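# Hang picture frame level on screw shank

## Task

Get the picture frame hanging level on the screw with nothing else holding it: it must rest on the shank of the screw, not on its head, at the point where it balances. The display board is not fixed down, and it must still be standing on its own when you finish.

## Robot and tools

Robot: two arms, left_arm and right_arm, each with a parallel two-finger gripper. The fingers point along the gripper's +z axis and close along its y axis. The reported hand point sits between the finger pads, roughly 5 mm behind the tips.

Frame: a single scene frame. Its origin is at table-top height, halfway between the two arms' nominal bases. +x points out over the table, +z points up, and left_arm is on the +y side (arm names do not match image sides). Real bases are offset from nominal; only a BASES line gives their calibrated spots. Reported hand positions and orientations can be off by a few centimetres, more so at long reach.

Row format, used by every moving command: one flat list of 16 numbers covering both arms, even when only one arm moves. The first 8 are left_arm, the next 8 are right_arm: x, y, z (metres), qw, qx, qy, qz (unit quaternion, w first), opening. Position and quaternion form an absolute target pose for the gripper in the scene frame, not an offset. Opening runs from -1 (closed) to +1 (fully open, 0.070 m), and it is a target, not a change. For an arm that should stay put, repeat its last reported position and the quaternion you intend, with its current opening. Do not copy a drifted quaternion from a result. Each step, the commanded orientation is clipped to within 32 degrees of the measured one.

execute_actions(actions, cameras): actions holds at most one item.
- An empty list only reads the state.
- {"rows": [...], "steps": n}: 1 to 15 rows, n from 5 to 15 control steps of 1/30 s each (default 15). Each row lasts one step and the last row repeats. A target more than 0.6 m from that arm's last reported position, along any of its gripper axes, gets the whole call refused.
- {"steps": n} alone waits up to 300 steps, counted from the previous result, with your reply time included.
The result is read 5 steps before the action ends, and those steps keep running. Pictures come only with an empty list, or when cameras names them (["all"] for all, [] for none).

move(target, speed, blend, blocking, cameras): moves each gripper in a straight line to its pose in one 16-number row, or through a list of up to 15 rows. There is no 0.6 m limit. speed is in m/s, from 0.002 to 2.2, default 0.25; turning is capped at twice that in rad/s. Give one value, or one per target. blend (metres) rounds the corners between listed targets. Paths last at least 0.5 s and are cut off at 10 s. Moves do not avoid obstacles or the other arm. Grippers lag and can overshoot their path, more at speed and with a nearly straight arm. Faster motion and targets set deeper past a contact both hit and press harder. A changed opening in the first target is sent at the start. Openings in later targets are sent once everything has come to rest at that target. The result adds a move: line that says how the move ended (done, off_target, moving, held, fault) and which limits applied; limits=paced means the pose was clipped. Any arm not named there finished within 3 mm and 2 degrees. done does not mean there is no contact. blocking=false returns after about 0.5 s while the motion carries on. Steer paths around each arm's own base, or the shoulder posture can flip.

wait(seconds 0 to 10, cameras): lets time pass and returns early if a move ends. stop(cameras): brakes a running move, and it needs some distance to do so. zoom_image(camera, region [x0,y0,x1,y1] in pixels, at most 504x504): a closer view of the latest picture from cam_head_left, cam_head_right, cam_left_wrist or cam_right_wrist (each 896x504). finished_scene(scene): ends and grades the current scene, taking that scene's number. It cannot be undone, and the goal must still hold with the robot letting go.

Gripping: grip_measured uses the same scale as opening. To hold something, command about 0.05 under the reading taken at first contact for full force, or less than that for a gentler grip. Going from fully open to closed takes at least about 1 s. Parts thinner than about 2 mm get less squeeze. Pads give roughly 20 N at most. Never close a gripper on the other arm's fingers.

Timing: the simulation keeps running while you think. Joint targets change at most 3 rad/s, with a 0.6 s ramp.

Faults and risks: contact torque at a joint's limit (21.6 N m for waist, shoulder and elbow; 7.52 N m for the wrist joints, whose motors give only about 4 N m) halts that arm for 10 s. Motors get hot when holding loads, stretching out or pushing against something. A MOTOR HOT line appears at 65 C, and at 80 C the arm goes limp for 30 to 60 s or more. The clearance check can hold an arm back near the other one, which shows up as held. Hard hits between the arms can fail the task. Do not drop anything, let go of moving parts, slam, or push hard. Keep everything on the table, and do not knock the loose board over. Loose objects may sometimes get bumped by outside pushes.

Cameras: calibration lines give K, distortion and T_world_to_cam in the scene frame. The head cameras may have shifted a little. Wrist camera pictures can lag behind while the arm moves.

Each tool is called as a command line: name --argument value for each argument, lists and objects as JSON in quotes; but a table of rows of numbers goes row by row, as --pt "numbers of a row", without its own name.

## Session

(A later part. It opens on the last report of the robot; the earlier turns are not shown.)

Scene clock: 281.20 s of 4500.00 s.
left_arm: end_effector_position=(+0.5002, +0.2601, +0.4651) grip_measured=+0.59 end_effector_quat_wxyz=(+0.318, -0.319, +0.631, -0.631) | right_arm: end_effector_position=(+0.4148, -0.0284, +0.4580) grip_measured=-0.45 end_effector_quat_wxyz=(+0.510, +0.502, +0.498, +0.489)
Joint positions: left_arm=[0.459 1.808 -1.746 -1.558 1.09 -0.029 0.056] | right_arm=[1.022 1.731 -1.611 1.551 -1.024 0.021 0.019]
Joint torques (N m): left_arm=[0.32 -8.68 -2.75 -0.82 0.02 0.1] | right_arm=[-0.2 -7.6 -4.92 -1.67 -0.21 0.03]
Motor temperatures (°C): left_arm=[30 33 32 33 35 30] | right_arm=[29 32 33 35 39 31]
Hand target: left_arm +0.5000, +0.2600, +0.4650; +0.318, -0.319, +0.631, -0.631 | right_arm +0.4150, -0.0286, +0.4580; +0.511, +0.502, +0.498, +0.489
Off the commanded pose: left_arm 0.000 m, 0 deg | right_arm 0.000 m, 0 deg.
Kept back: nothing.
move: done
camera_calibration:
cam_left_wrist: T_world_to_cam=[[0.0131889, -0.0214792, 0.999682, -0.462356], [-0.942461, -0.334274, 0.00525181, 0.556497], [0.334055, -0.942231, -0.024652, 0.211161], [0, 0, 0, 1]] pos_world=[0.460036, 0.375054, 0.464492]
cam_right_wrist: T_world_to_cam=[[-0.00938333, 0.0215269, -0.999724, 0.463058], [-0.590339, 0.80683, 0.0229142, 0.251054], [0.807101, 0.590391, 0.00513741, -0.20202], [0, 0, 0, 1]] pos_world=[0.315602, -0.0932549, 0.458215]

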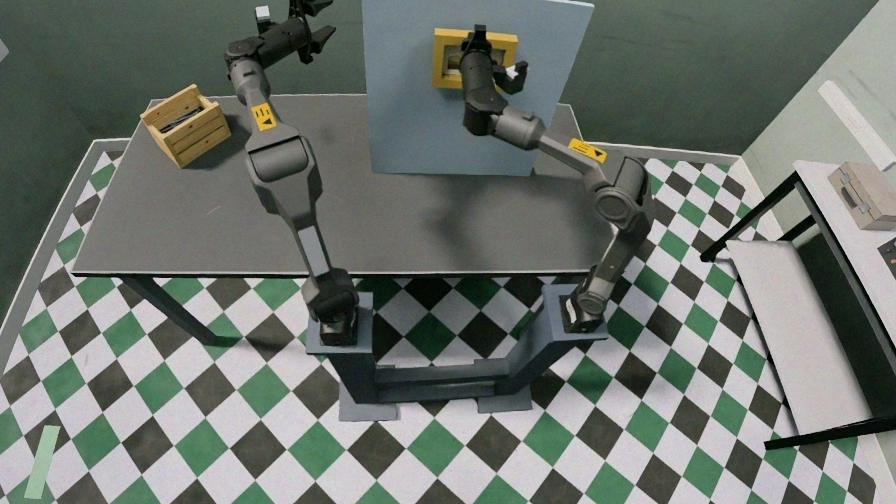

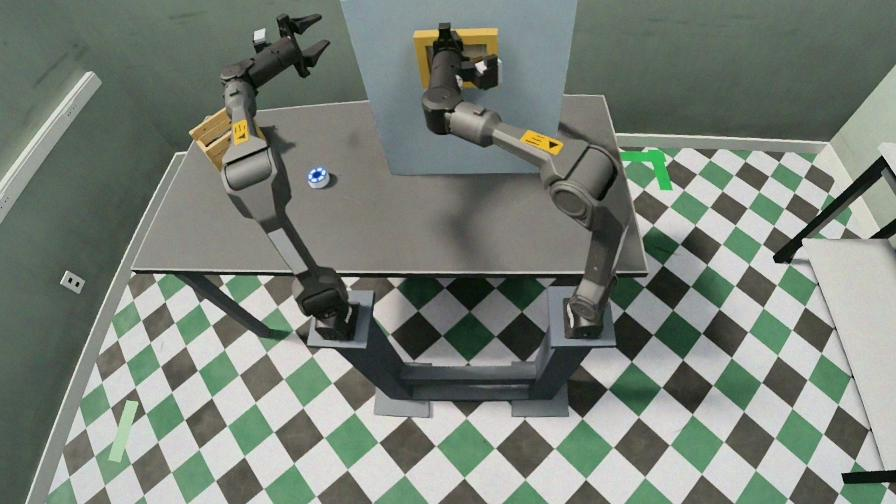

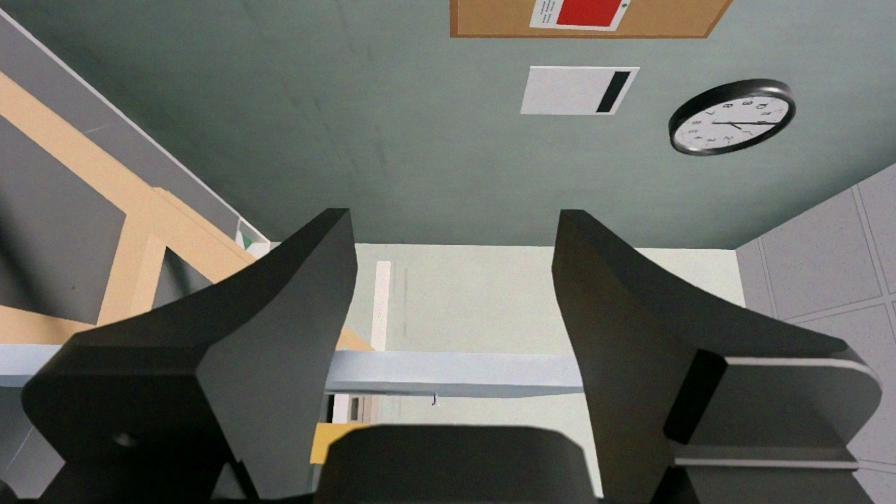

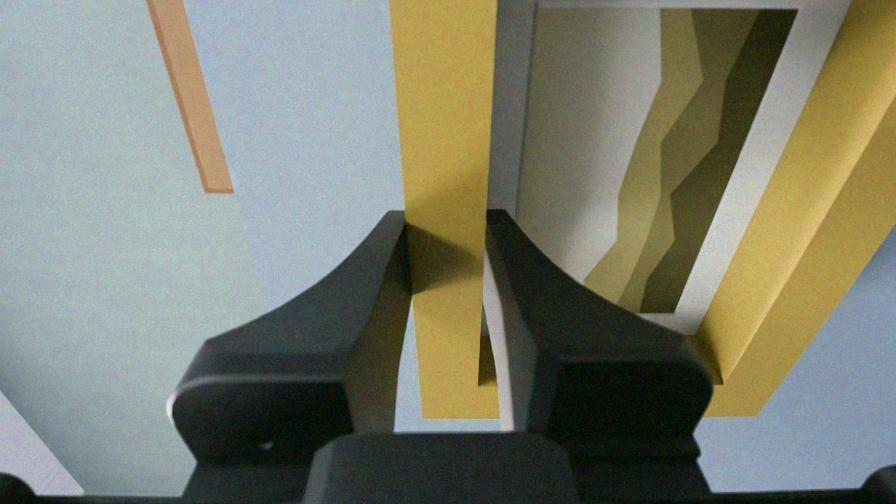

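move --pt "0.50 0.26 0.465 0.318 -0.319 0.631 -0.631 0.59 0.4275 -0.0284 0.456 0.5108 0.5022 0.4978 0.489 -0.50" --speed 0.05 --cameras '["cam_left_wrist"]'

zoom_image --camera "cam_left_wrist" --region '[390, 370, 480, 420]'

move --pt "0.50 0.26 0.465 0.318 -0.319 0.631 -0.631 0.59 0.4315 -0.0284 0.456 0.5108 0.5022 0.4978 0.489 -0.50" --speed 0.02 --cameras '["cam_left_wrist","cam_head_left","cam_head_right"]'

zoom_image --camera "cam_left_wrist" --region '[390, 370, 480, 420]'

Scene clock: 283.87 s of 4500.00 s.
left_arm: end_effector_position=(+0.5002, +0.2601, +0.4651) grip_measured=+0.59 end_effector_quat_wxyz=(+0.318, -0.319, +0.631, -0.631) | right_arm: end_effector_position=(+0.4277, -0.0284, +0.4558) grip_measured=-0.45 end_effector_quat_wxyz=(+0.510, +0.503, +0.498, +0.489)
Joint positions: left_arm=[0.459 1.808 -1.746 -1.558 1.09 -0.029 0.056] | right_arm=[0.991 1.758 -1.64 1.551 -0.994 0.021 0.019]
Joint torques (N m): left_arm=[0.18 -8.43 -2.53 -0.88 -0.01 0.05] | right_arm=[0.54 -8.1 -4.97 -1.73 -0.11 -0.26]
Motor temperatures (°C): left_arm=[30 33 32 33 35 30] | right_arm=[29 32 33 35 39 31]
Hand target: left_arm +0.5000, +0.2600, +0.4650; +0.318, -0.319, +0.631, -0.631 | right_arm +0.4275, -0.0284, +0.4560; +0.511, +0.502, +0.498, +0.489
Off the commanded pose: left_arm 0.000 m, 0 deg | right_arm 0.000 m, 0 deg.
Kept back: nothing.
move: done
camera_calibration:
cam_left_wrist: T_world_to_cam=[[0.0131889, -0.0214792, 0.999682, -0.462356], [-0.942461, -0.334274, 0.00525181, 0.556497], [0.334055, -0.942231, -0.024652, 0.211161], [0, 0, 0, 1]] pos_world=[0.460036, 0.375054, 0.464492]
Images, in order (width x height): cam_left_wrist 896x504.

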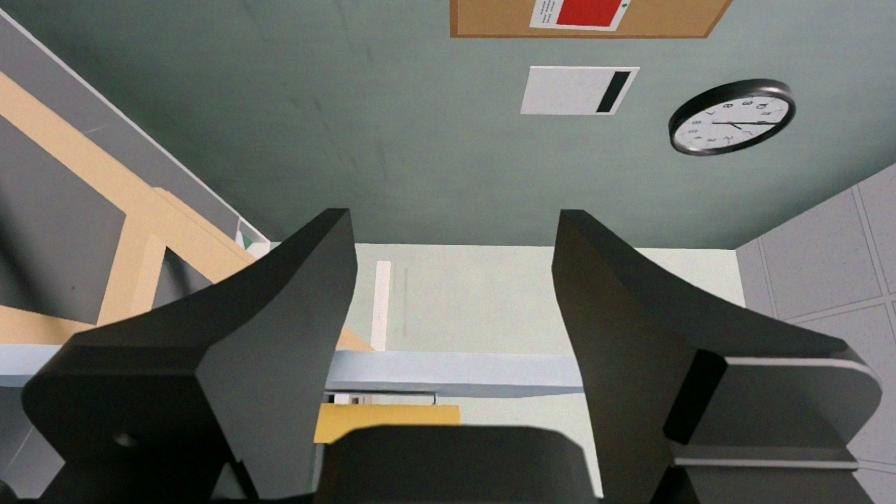

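Scaled by 5.600 from the camera's 896x504 image, which has a finer 1280x720 frame.

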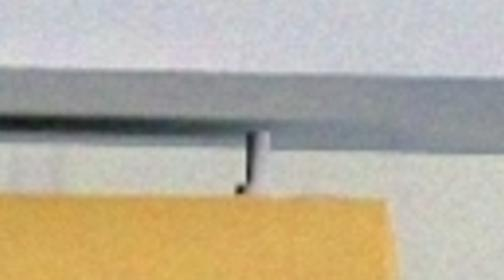

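Scene clock: 284.57 s of 4500.00 s.
left_arm: end_effector_position=(+0.5002, +0.2601, +0.4651) grip_measured=+0.59 end_effector_quat_wxyz=(+0.318, -0.319, +0.631, -0.631) | right_arm: end_effector_position=(+0.4313, -0.0286, +0.4564) grip_measured=-0.45 end_effector_quat_wxyz=(+0.511, +0.502, +0.497, +0.489)
Joint positions: left_arm=[0.459 1.808 -1.746 -1.558 1.09 -0.029 0.056] | right_arm=[0.982 1.766 -1.651 1.552 -0.985 0.017 0.019]
Joint torques (N m): left_arm=[0.21 -8.41 -2.69 -0.84 -0.04 0.09] | right_arm=[-0.17 -7.64 -5.16 -1.53 -0.01 -0.24]
Motor temperatures (°C): left_arm=[30 33 32 33 35 30] | right_arm=[29 32 33 35 39 31]
Hand target: left_arm +0.5000, +0.2600, +0.4650; +0.318, -0.319, +0.631, -0.631 | right_arm +0.4315, -0.0284, +0.4560; +0.511, +0.502, +0.498, +0.489
Off the commanded pose: left_arm 0.000 m, 0 deg | right_arm 0.000 m, 0 deg.
Kept back: nothing.
move: done
camera_calibration:
cam_left_wrist: T_world_to_cam=[[0.0131889, -0.0214792, 0.999682, -0.462356], [-0.942461, -0.334274, 0.00525181, 0.556497], [0.334055, -0.942231, -0.024652, 0.211161], [0, 0, 0, 1]] pos_world=[0.460036, 0.375054, 0.464492]
Images, in order (width x height): cam_head_left 896x504, cam_head_right 896x504, cam_left_wrist 896x504.

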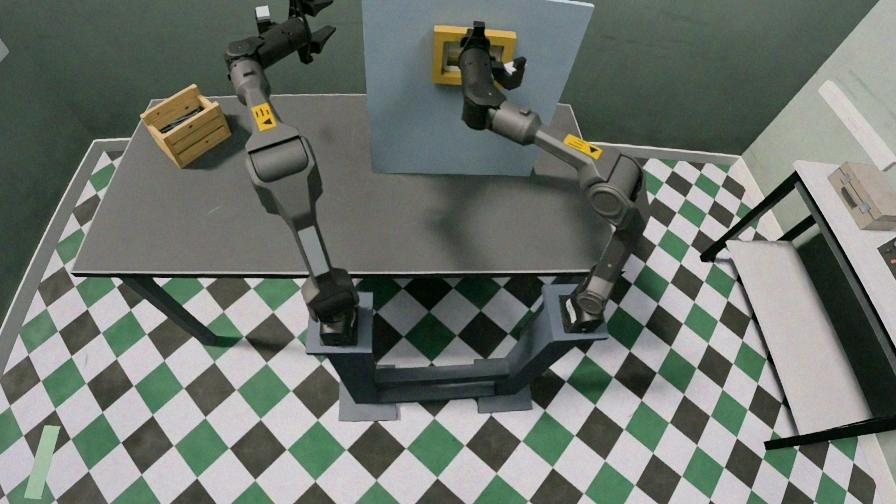

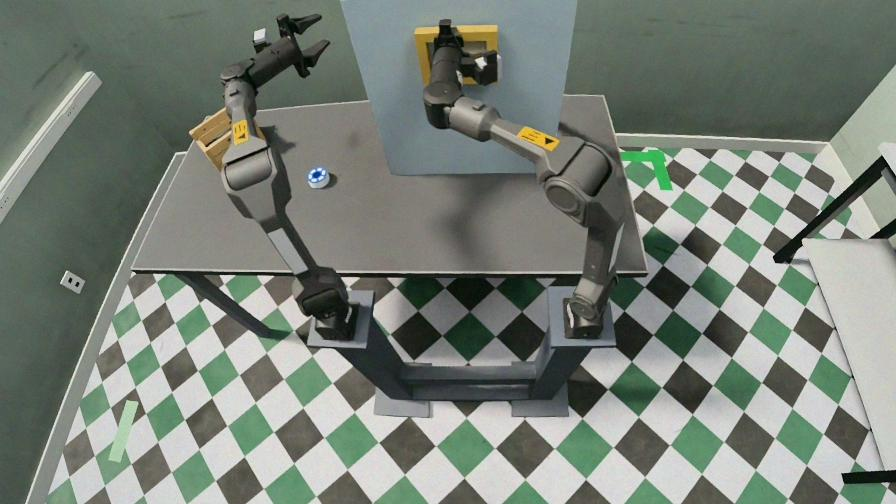

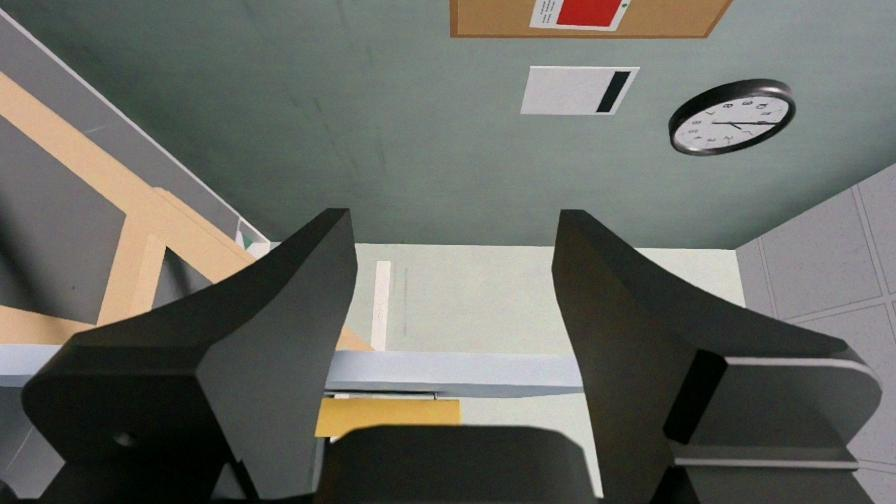

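Scaled by 5.600 from the camera's 896x504 image, which has a finer 1280x720 frame.

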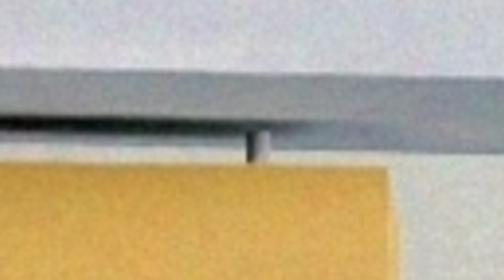

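move --pt "0.50 0.26 0.465 0.318 -0.319 0.631 -0.631 0.59 0.4259 -0.0284 0.456 0.4935 0.4845 0.5151 0.5065 -0.50" --speed 0.04 --cameras '["cam_left_wrist","cam_head_left","cam_head_right"]'

zoom_image --camera "cam_left_wrist" --region '[390, 370, 480, 420]'

zoom_image --camera "cam_head_left" --region '[420, 0, 530, 110]'

zoom_image --camera "cam_head_right" --region '[400, 0, 510, 110]'

Scene clock: 287.13 s of 4500.00 s.
left_arm: end_effector_position=(+0.5002, +0.2601, +0.4651) grip_measured=+0.59 end_effector_quat_wxyz=(+0.318, -0.319, +0.631, -0.631) | right_arm: end_effector_position=(+0.4257, -0.0281, +0.4559) grip_measured=-0.45 end_effector_quat_wxyz=(+0.493, +0.484, +0.515, +0.507)
Joint positions: left_arm=[0.459 1.808 -1.746 -1.558 1.09 -0.029 0.056] | right_arm=[0.969 1.707 -1.572 1.533 -0.901 0.043 0.019]
Joint torques (N m): left_arm=[0.37 -8.56 -2.59 -0.91 -0.04 0.09] | right_arm=[-0.3 -8.25 -4.62 -1.59 -0.19 0.04]
Motor temperatures (°C): left_arm=[30 33 32 33 35 30] | right_arm=[29 32 33 35 39 31]
Hand target: left_arm +0.5000, +0.2600, +0.4650; +0.318, -0.319, +0.631, -0.631 | right_arm +0.4259, -0.0284, +0.4560; +0.493, +0.484, +0.515, +0.506
Off the commanded pose: left_arm 0.000 m, 0 deg | right_arm 0.000 m, 0 deg.
Kept back: nothing.
move: done
camera_calibration:
cam_left_wrist: T_world_to_cam=[[0.0131889, -0.0214792, 0.999682, -0.462356], [-0.942461, -0.334274, 0.00525181, 0.556497], [0.334055, -0.942231, -0.024652, 0.211161], [0, 0, 0, 1]] pos_world=[0.460036, 0.375054, 0.464492]
Images, in order (width x height): cam_head_left 896x504, cam_head_right 896x504, cam_left_wrist 896x504.

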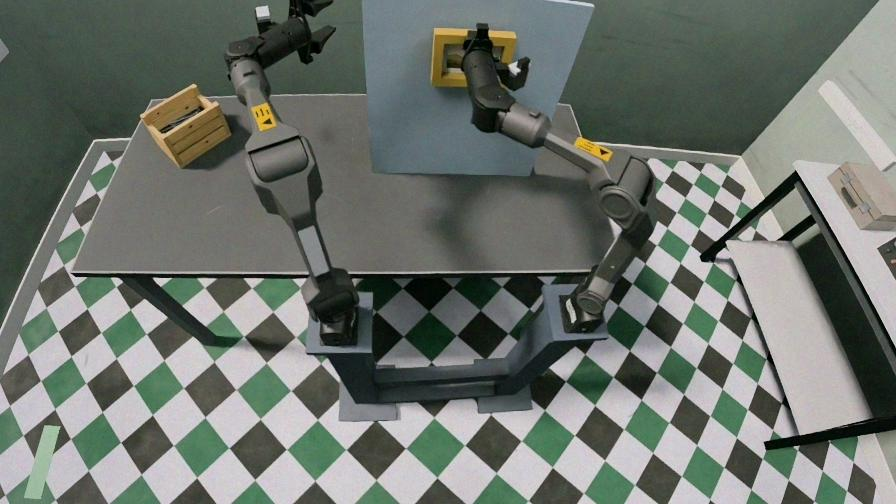

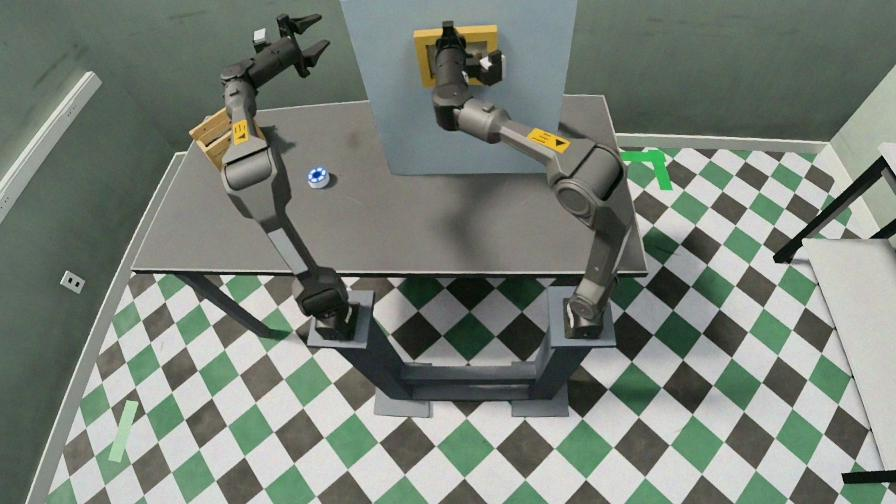

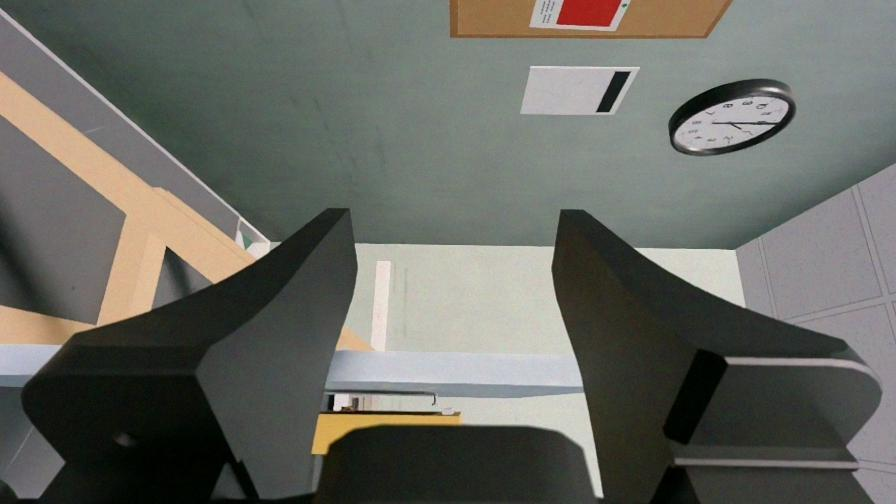

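Scaled by 5.600 from the camera's 896x504 image, which has a finer 1280x720 frame.

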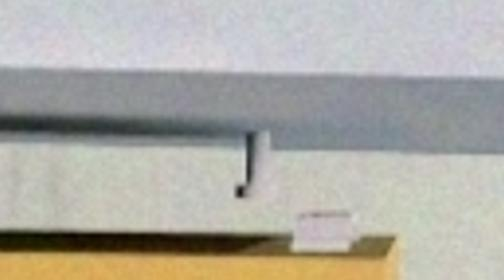

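Scaled by 4.582 from the camera's 896x504 image, which has a finer 1280x720 frame.

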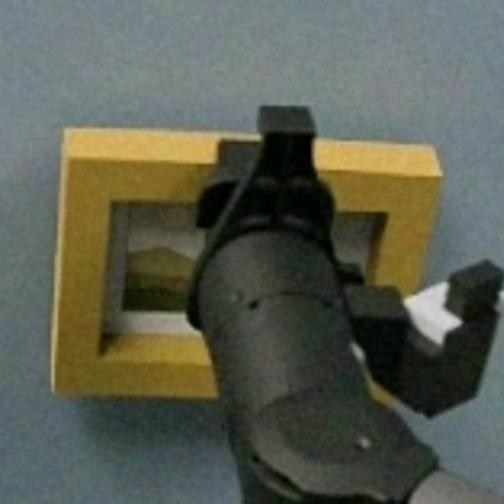

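Scaled by 4.582 from the camera's 896x504 image, which has a finer 1280x720 frame.

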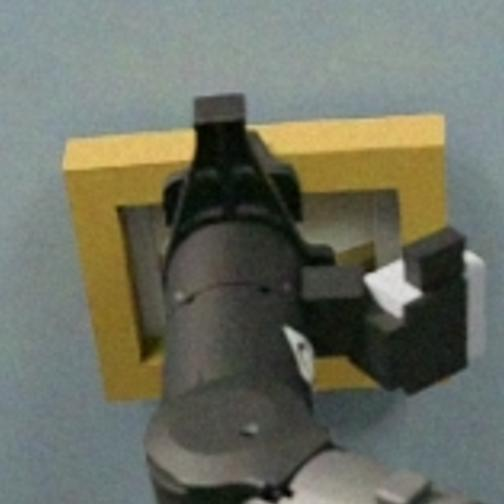

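move --pt "0.50 0.26 0.465 0.318 -0.319 0.631 -0.631 0.59 0.4275 -0.0284 0.4560 0.5005 0.4918 0.5081 0.4995 -0.50" --speed 0.04

zoom_image --camera "cam_head_left" --region '[420, 0, 530, 110]'

zoom_image --camera "cam_head_right" --region '[400, 0, 510, 110]'

zoom_image --camera "cam_left_wrist" --region '[390, 370, 480, 420]'

Scene clock: 289.03 s of 4500.00 s.
left_arm: end_effector_position=(+0.5002, +0.2601, +0.4651) grip_measured=+0.59 end_effector_quat_wxyz=(+0.318, -0.319, +0.631, -0.631) | right_arm: end_effector_position=(+0.4275, -0.0285, +0.4562) grip_measured=-0.45 end_effector_quat_wxyz=(+0.501, +0.492, +0.508, +0.500)
Joint positions: left_arm=[0.459 1.808 -1.746 -1.558 1.09 -0.029 0.056] | right_arm=[0.976 1.73 -1.602 1.54 -0.938 0.034 0.019]
Joint torques (N m): left_arm=[0.34 -8.46 -2.57 -0.9 0 0.06] | right_arm=[0.56 -7.7 -4.96 -1.53 -0.04 -0.2]
Motor temperatures (°C): left_arm=[30 33 32 33 35 30] | right_arm=[29 32 33 35 39 31]
Hand target: left_arm +0.5000, +0.2600, +0.4650; +0.318, -0.319, +0.631, -0.631 | right_arm +0.4275, -0.0284, +0.4560; +0.500, +0.492, +0.508, +0.499
Off the commanded pose: left_arm 0.000 m, 0 deg | right_arm 0.000 m, 0 deg.
Kept back: nothing.
move: done
camera_calibration:
cam_left_wrist: T_world_to_cam=[[0.0131889, -0.0214792, 0.999682, -0.462356], [-0.942461, -0.334274, 0.00525181, 0.556497], [0.334055, -0.942231, -0.024652, 0.211161], [0, 0, 0, 1]] pos_world=[0.460036, 0.375054, 0.464492]
cam_right_wrist: T_world_to_cam=[[-0.00980525, 0.021572, -0.999719, 0.46153], [-0.621908, 0.782752, 0.0229899, 0.271361], [0.783029, 0.621959, 0.0057407, -0.201286], [0, 0, 0, 1]] pos_world=[0.3309, -0.0971734, 0.456317]

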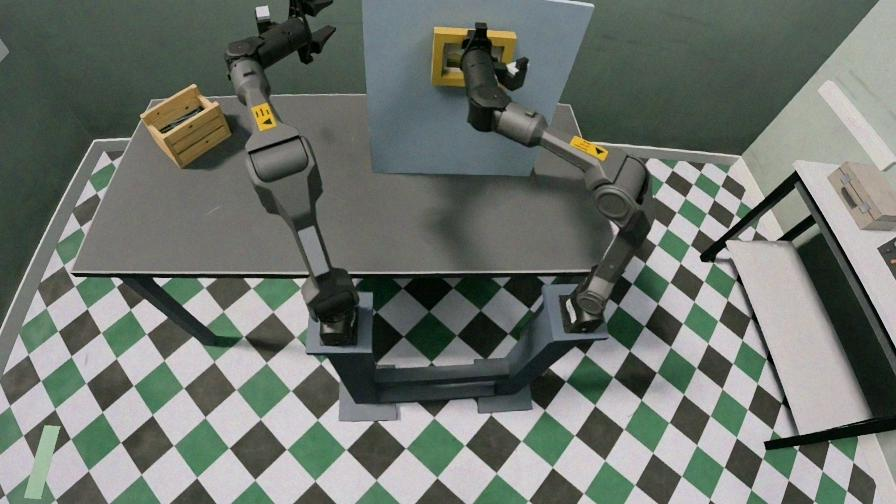

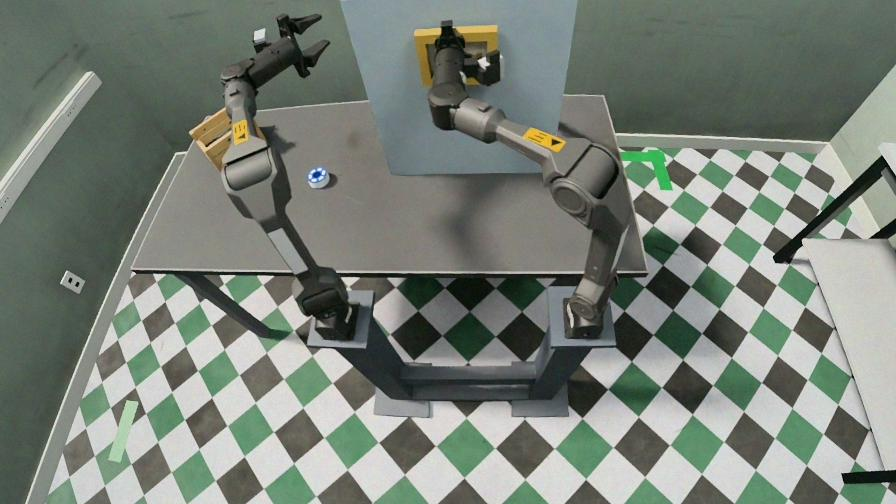

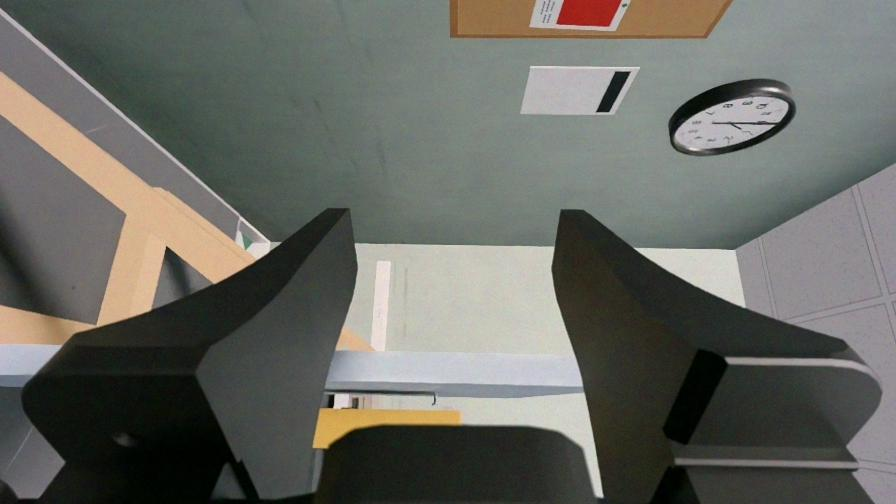

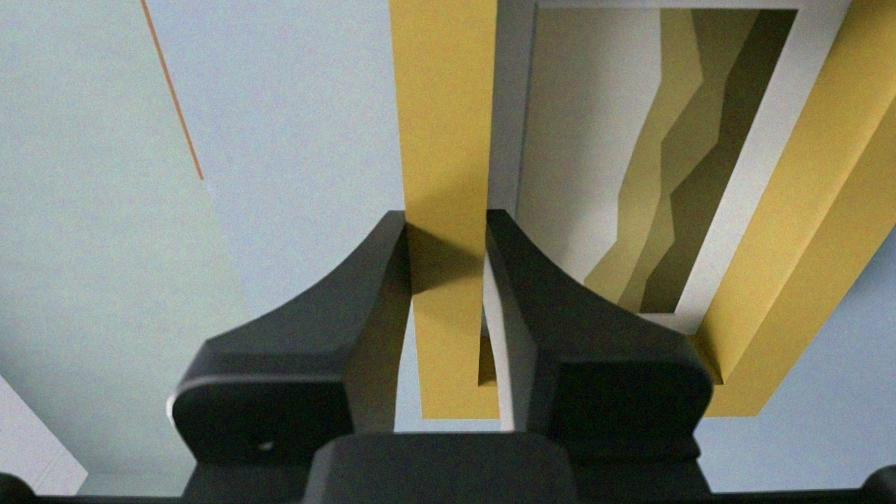

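Scaled by 4.582 from the camera's 896x504 image, which has a finer 1280x720 frame.

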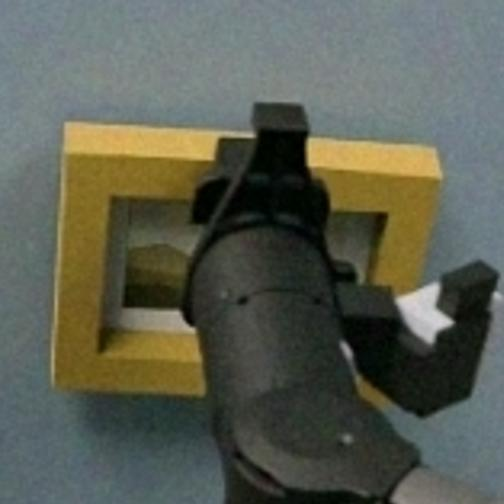

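Scaled by 4.582 from the camera's 896x504 image, which has a finer 1280x720 frame.

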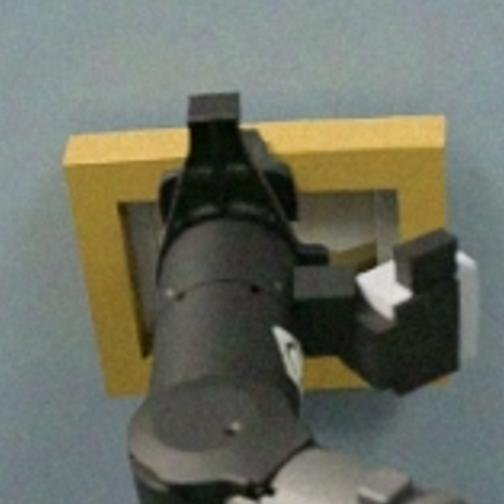

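Scaled by 5.600 from the camera's 896x504 image, which has a finer 1280x720 frame.

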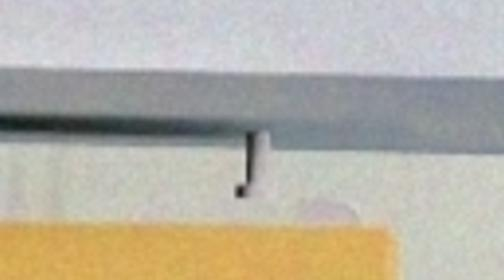

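move --pt "0.50 0.26 0.465 0.318 -0.319 0.631 -0.631 0.59 0.4292 -0.0284 0.4560 0.5005 0.4918 0.5081 0.4995 -0.50" --speed 0.03

zoom_image --camera "cam_left_wrist" --region '[390, 370, 480, 420]'

zoom_image --camera "cam_head_left" --region '[420, 0, 530, 110]'

zoom_image --camera "cam_head_right" --region '[400, 0, 510, 110]'

Scene clock: 290.47 s of 4500.00 s.
left_arm: end_effector_position=(+0.5002, +0.2601, +0.4651) grip_measured=+0.59 end_effector_quat_wxyz=(+0.318, -0.319, +0.631, -0.631) | right_arm: end_effector_position=(+0.4290, -0.0284, +0.4564) grip_measured=-0.45 end_effector_quat_wxyz=(+0.501, +0.492, +0.508, +0.500)
Joint positions: left_arm=[0.459 1.808 -1.746 -1.558 1.09 -0.029 0.056] | right_arm=[0.972 1.733 -1.606 1.54 -0.933 0.033 0.019]
Joint torques (N m): left_arm=[0.5 -8.43 -2.82 -0.91 -0.06 0.08] | right_arm=[-0.46 -7.19 -5.29 -1.48 0.01 -0.26]
Motor temperatures (°C): left_arm=[30 33 32 33 35 30] | right_arm=[29 32 33 35 39 31]
Hand target: left_arm +0.5000, +0.2600, +0.4650; +0.318, -0.319, +0.631, -0.631 | right_arm +0.4292, -0.0284, +0.4560; +0.500, +0.492, +0.508, +0.499
Off the commanded pose: left_arm 0.000 m, 0 deg | right_arm 0.000 m, 0 deg.
Kept back: nothing.
move: done
camera_calibration:
cam_left_wrist: T_world_to_cam=[[0.0131889, -0.0214792, 0.999682, -0.462356], [-0.942461, -0.334274, 0.00525181, 0.556497], [0.334055, -0.942231, -0.024652, 0.211161], [0, 0, 0, 1]] pos_world=[0.460036, 0.375054, 0.464492]
cam_right_wrist: T_world_to_cam=[[-0.00930226, 0.0216971, -0.999721, 0.461493], [-0.622594, 0.782213, 0.0227696, 0.272627], [0.78249, 0.622633, 0.00623214, -0.202518], [0, 0, 0, 1]] pos_world=[0.332497, -0.0971716, 0.456418]

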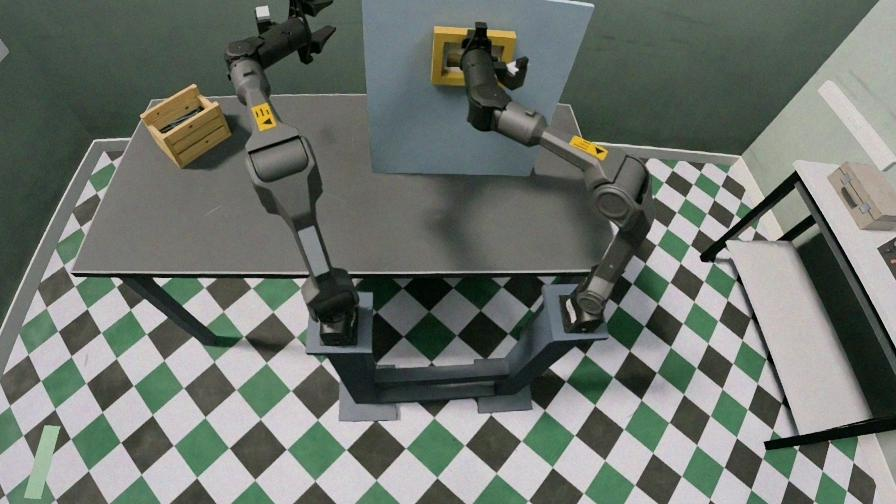

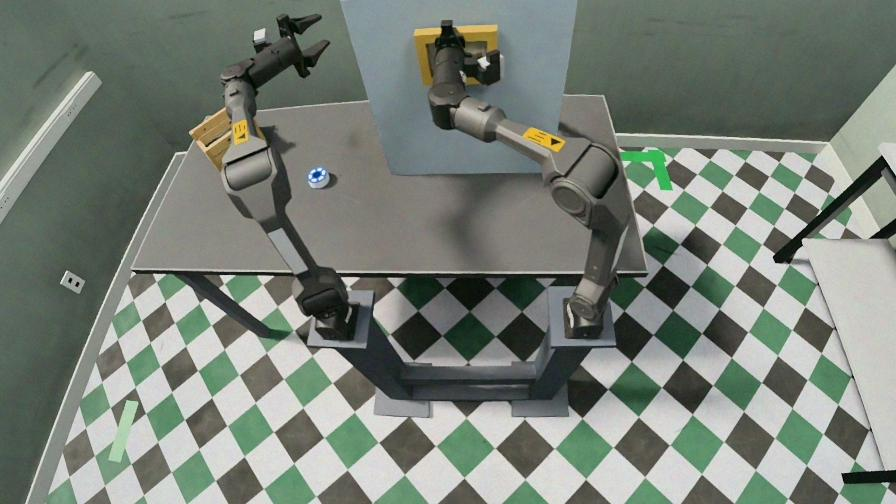

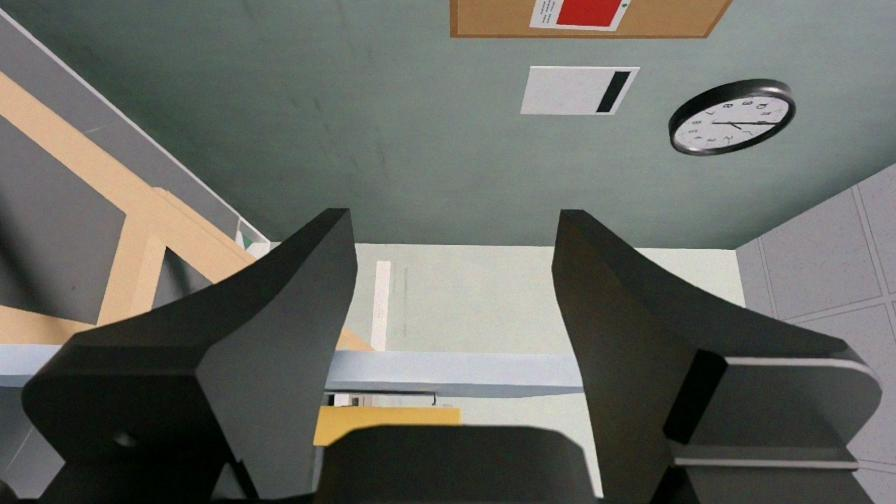

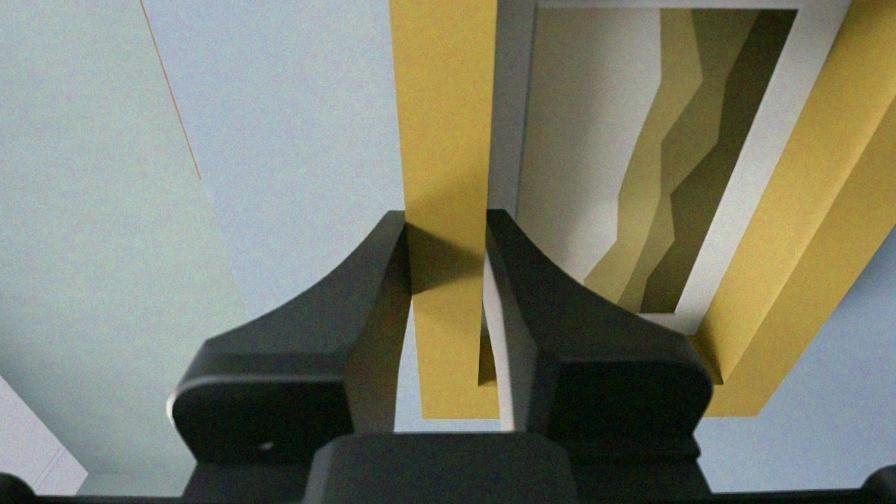

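Scaled by 5.600 from the camera's 896x504 image, which has a finer 1280x720 frame.

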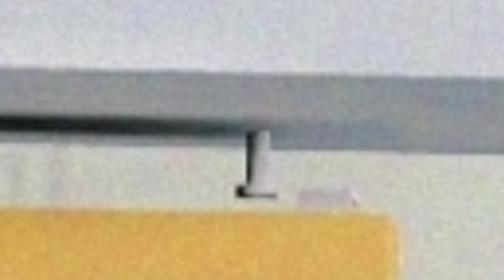

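Scaled by 4.582 from the camera's 896x504 image, which has a finer 1280x720 frame.

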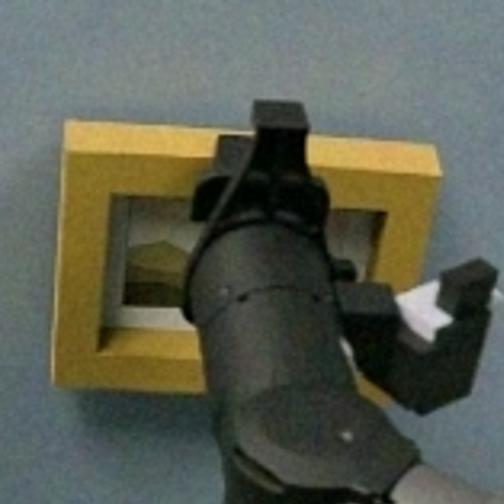

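Scaled by 4.582 from the camera's 896x504 image, which has a finer 1280x720 frame.

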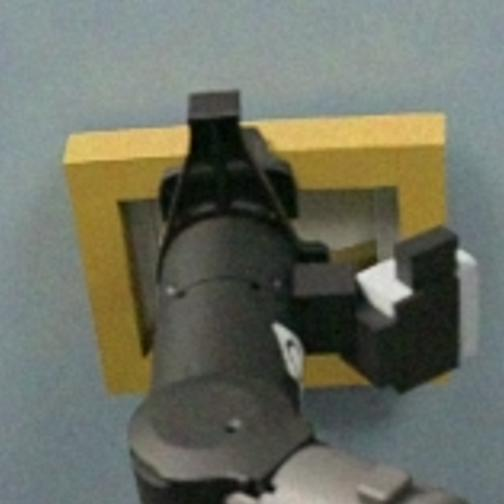

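move --pt "0.50 0.26 0.465 0.318 -0.319 0.631 -0.631 0.59 0.4285 -0.0284 0.4565 0.4916 0.5004 0.5168 0.4908 -0.50" --pt "0.50 0.26 0.465 0.318 -0.319 0.631 -0.631 0.59 0.4312 -0.0284 0.4565 0.4916 0.5004 0.5168 0.4908 -0.50" --speed 0.03

zoom_image --camera "cam_left_wrist" --region '[390, 370, 480, 420]'

zoom_image --camera "cam_head_left" --region '[420, 0, 530, 110]'

zoom_image --camera "cam_head_right" --region '[400, 0, 510, 110]'

Scene clock: 293.57 s of 4500.00 s.
left_arm: end_effector_position=(+0.5002, +0.2601, +0.4651) grip_measured=+0.59 end_effector_quat_wxyz=(+0.318, -0.319, +0.631, -0.631) | right_arm: end_effector_position=(+0.4311, -0.0282, +0.4566) grip_measured=-0.45 end_effector_quat_wxyz=(+0.492, +0.500, +0.517, +0.491)
Joint positions: left_arm=[0.459 1.808 -1.746 -1.558 1.09 -0.029 0.056] | right_arm=[0.967 1.74 -1.649 1.61 -0.928 -0.037 0.019]
Joint torques (N m): left_arm=[0.22 -8.38 -2.45 -0.94 -0.06 0.04] | right_arm=[-0.23 -8.06 -4.82 -1.5 0.1 -0.21]
Motor temperatures (°C): left_arm=[30 33 32 33 35 30] | right_arm=[29 32 33 35 38 31]
Hand target: left_arm +0.5000, +0.2600, +0.4650; +0.318, -0.319, +0.631, -0.631 | right_arm +0.4312, -0.0284, +0.4565; +0.492, +0.500, +0.517, +0.491
Off the commanded pose: left_arm 0.000 m, 0 deg | right_arm 0.000 m, 0 deg.
Kept back: nothing.
move: done
camera_calibration:
cam_left_wrist: T_world_to_cam=[[0.0131889, -0.0214792, 0.999682, -0.462356], [-0.942461, -0.334274, 0.00525181, 0.556497], [0.334055, -0.942231, -0.024652, 0.211161], [0, 0, 0, 1]] pos_world=[0.460036, 0.375054, 0.464492]
cam_right_wrist: T_world_to_cam=[[-0.0446035, 0.0214052, -0.998775, 0.476588], [-0.621089, 0.782476, 0.0445063, 0.263272], [0.78247, 0.622313, -0.0216066, -0.191596], [0, 0, 0, 1]] pos_world=[0.334691, -0.0969725, 0.460147]

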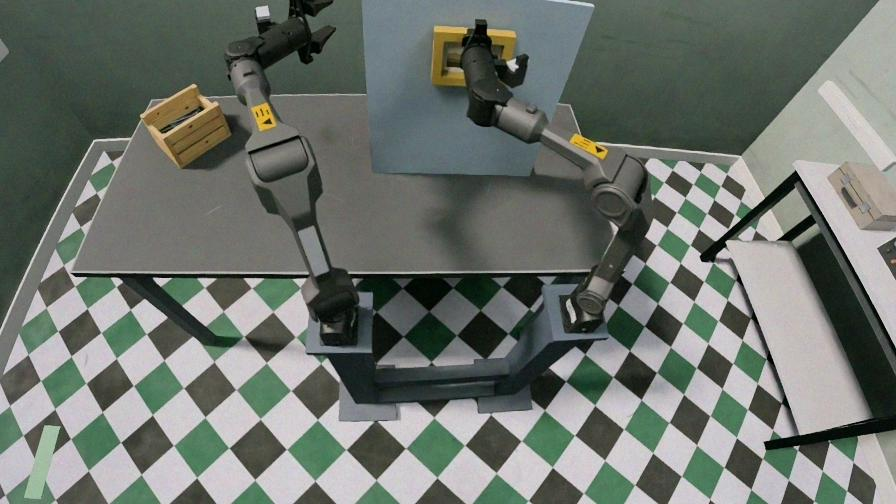

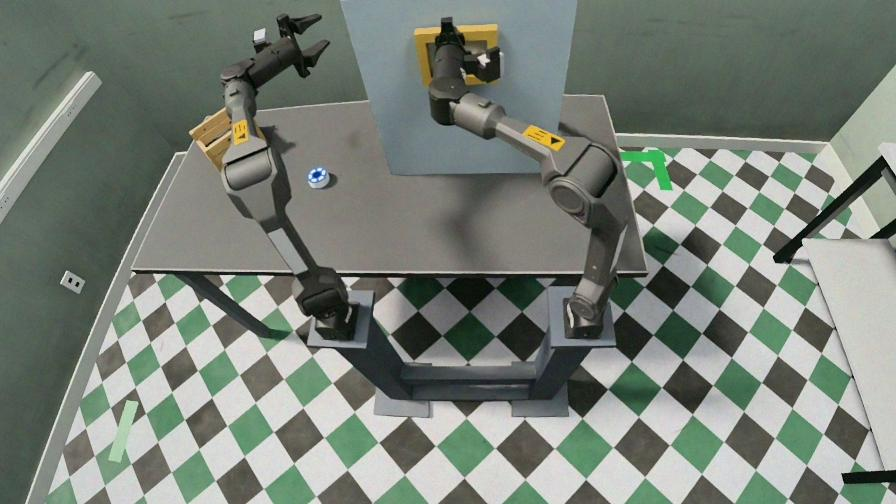

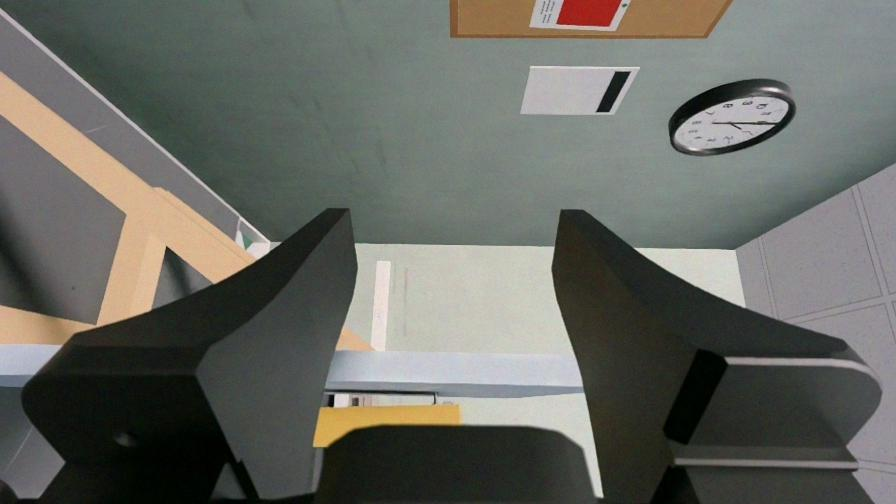

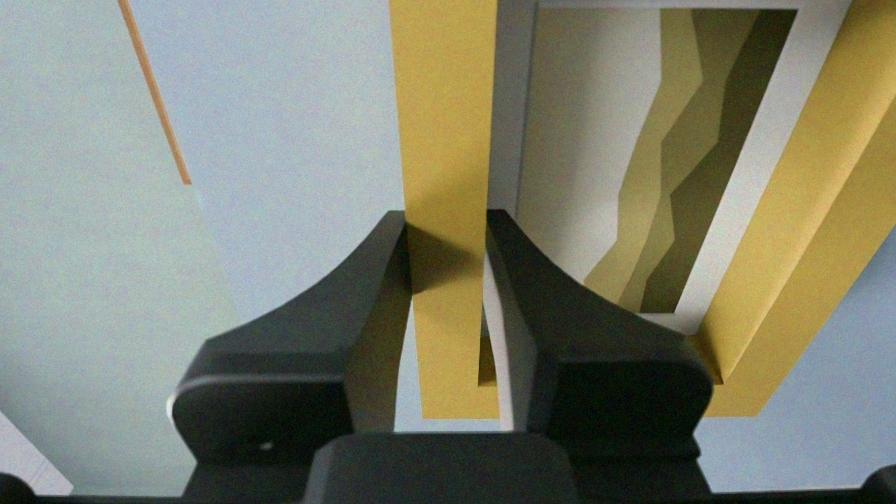

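Scaled by 5.600 from the camera's 896x504 image, which has a finer 1280x720 frame.

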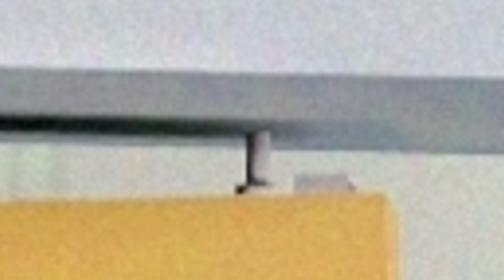

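Scaled by 4.582 from the camera's 896x504 image, which has a finer 1280x720 frame.

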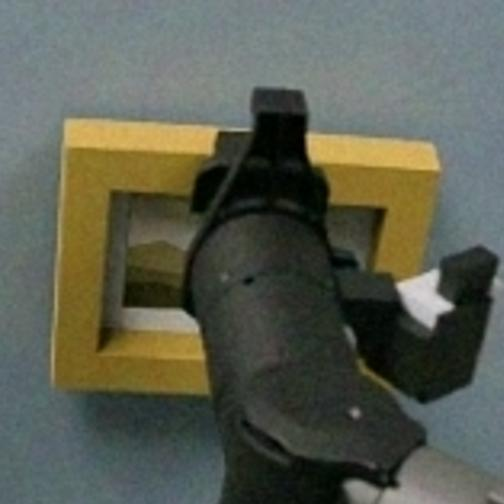

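Scaled by 4.582 from the camera's 896x504 image, which has a finer 1280x720 frame.

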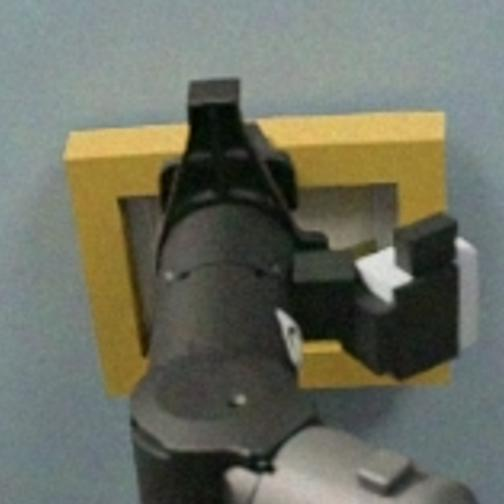

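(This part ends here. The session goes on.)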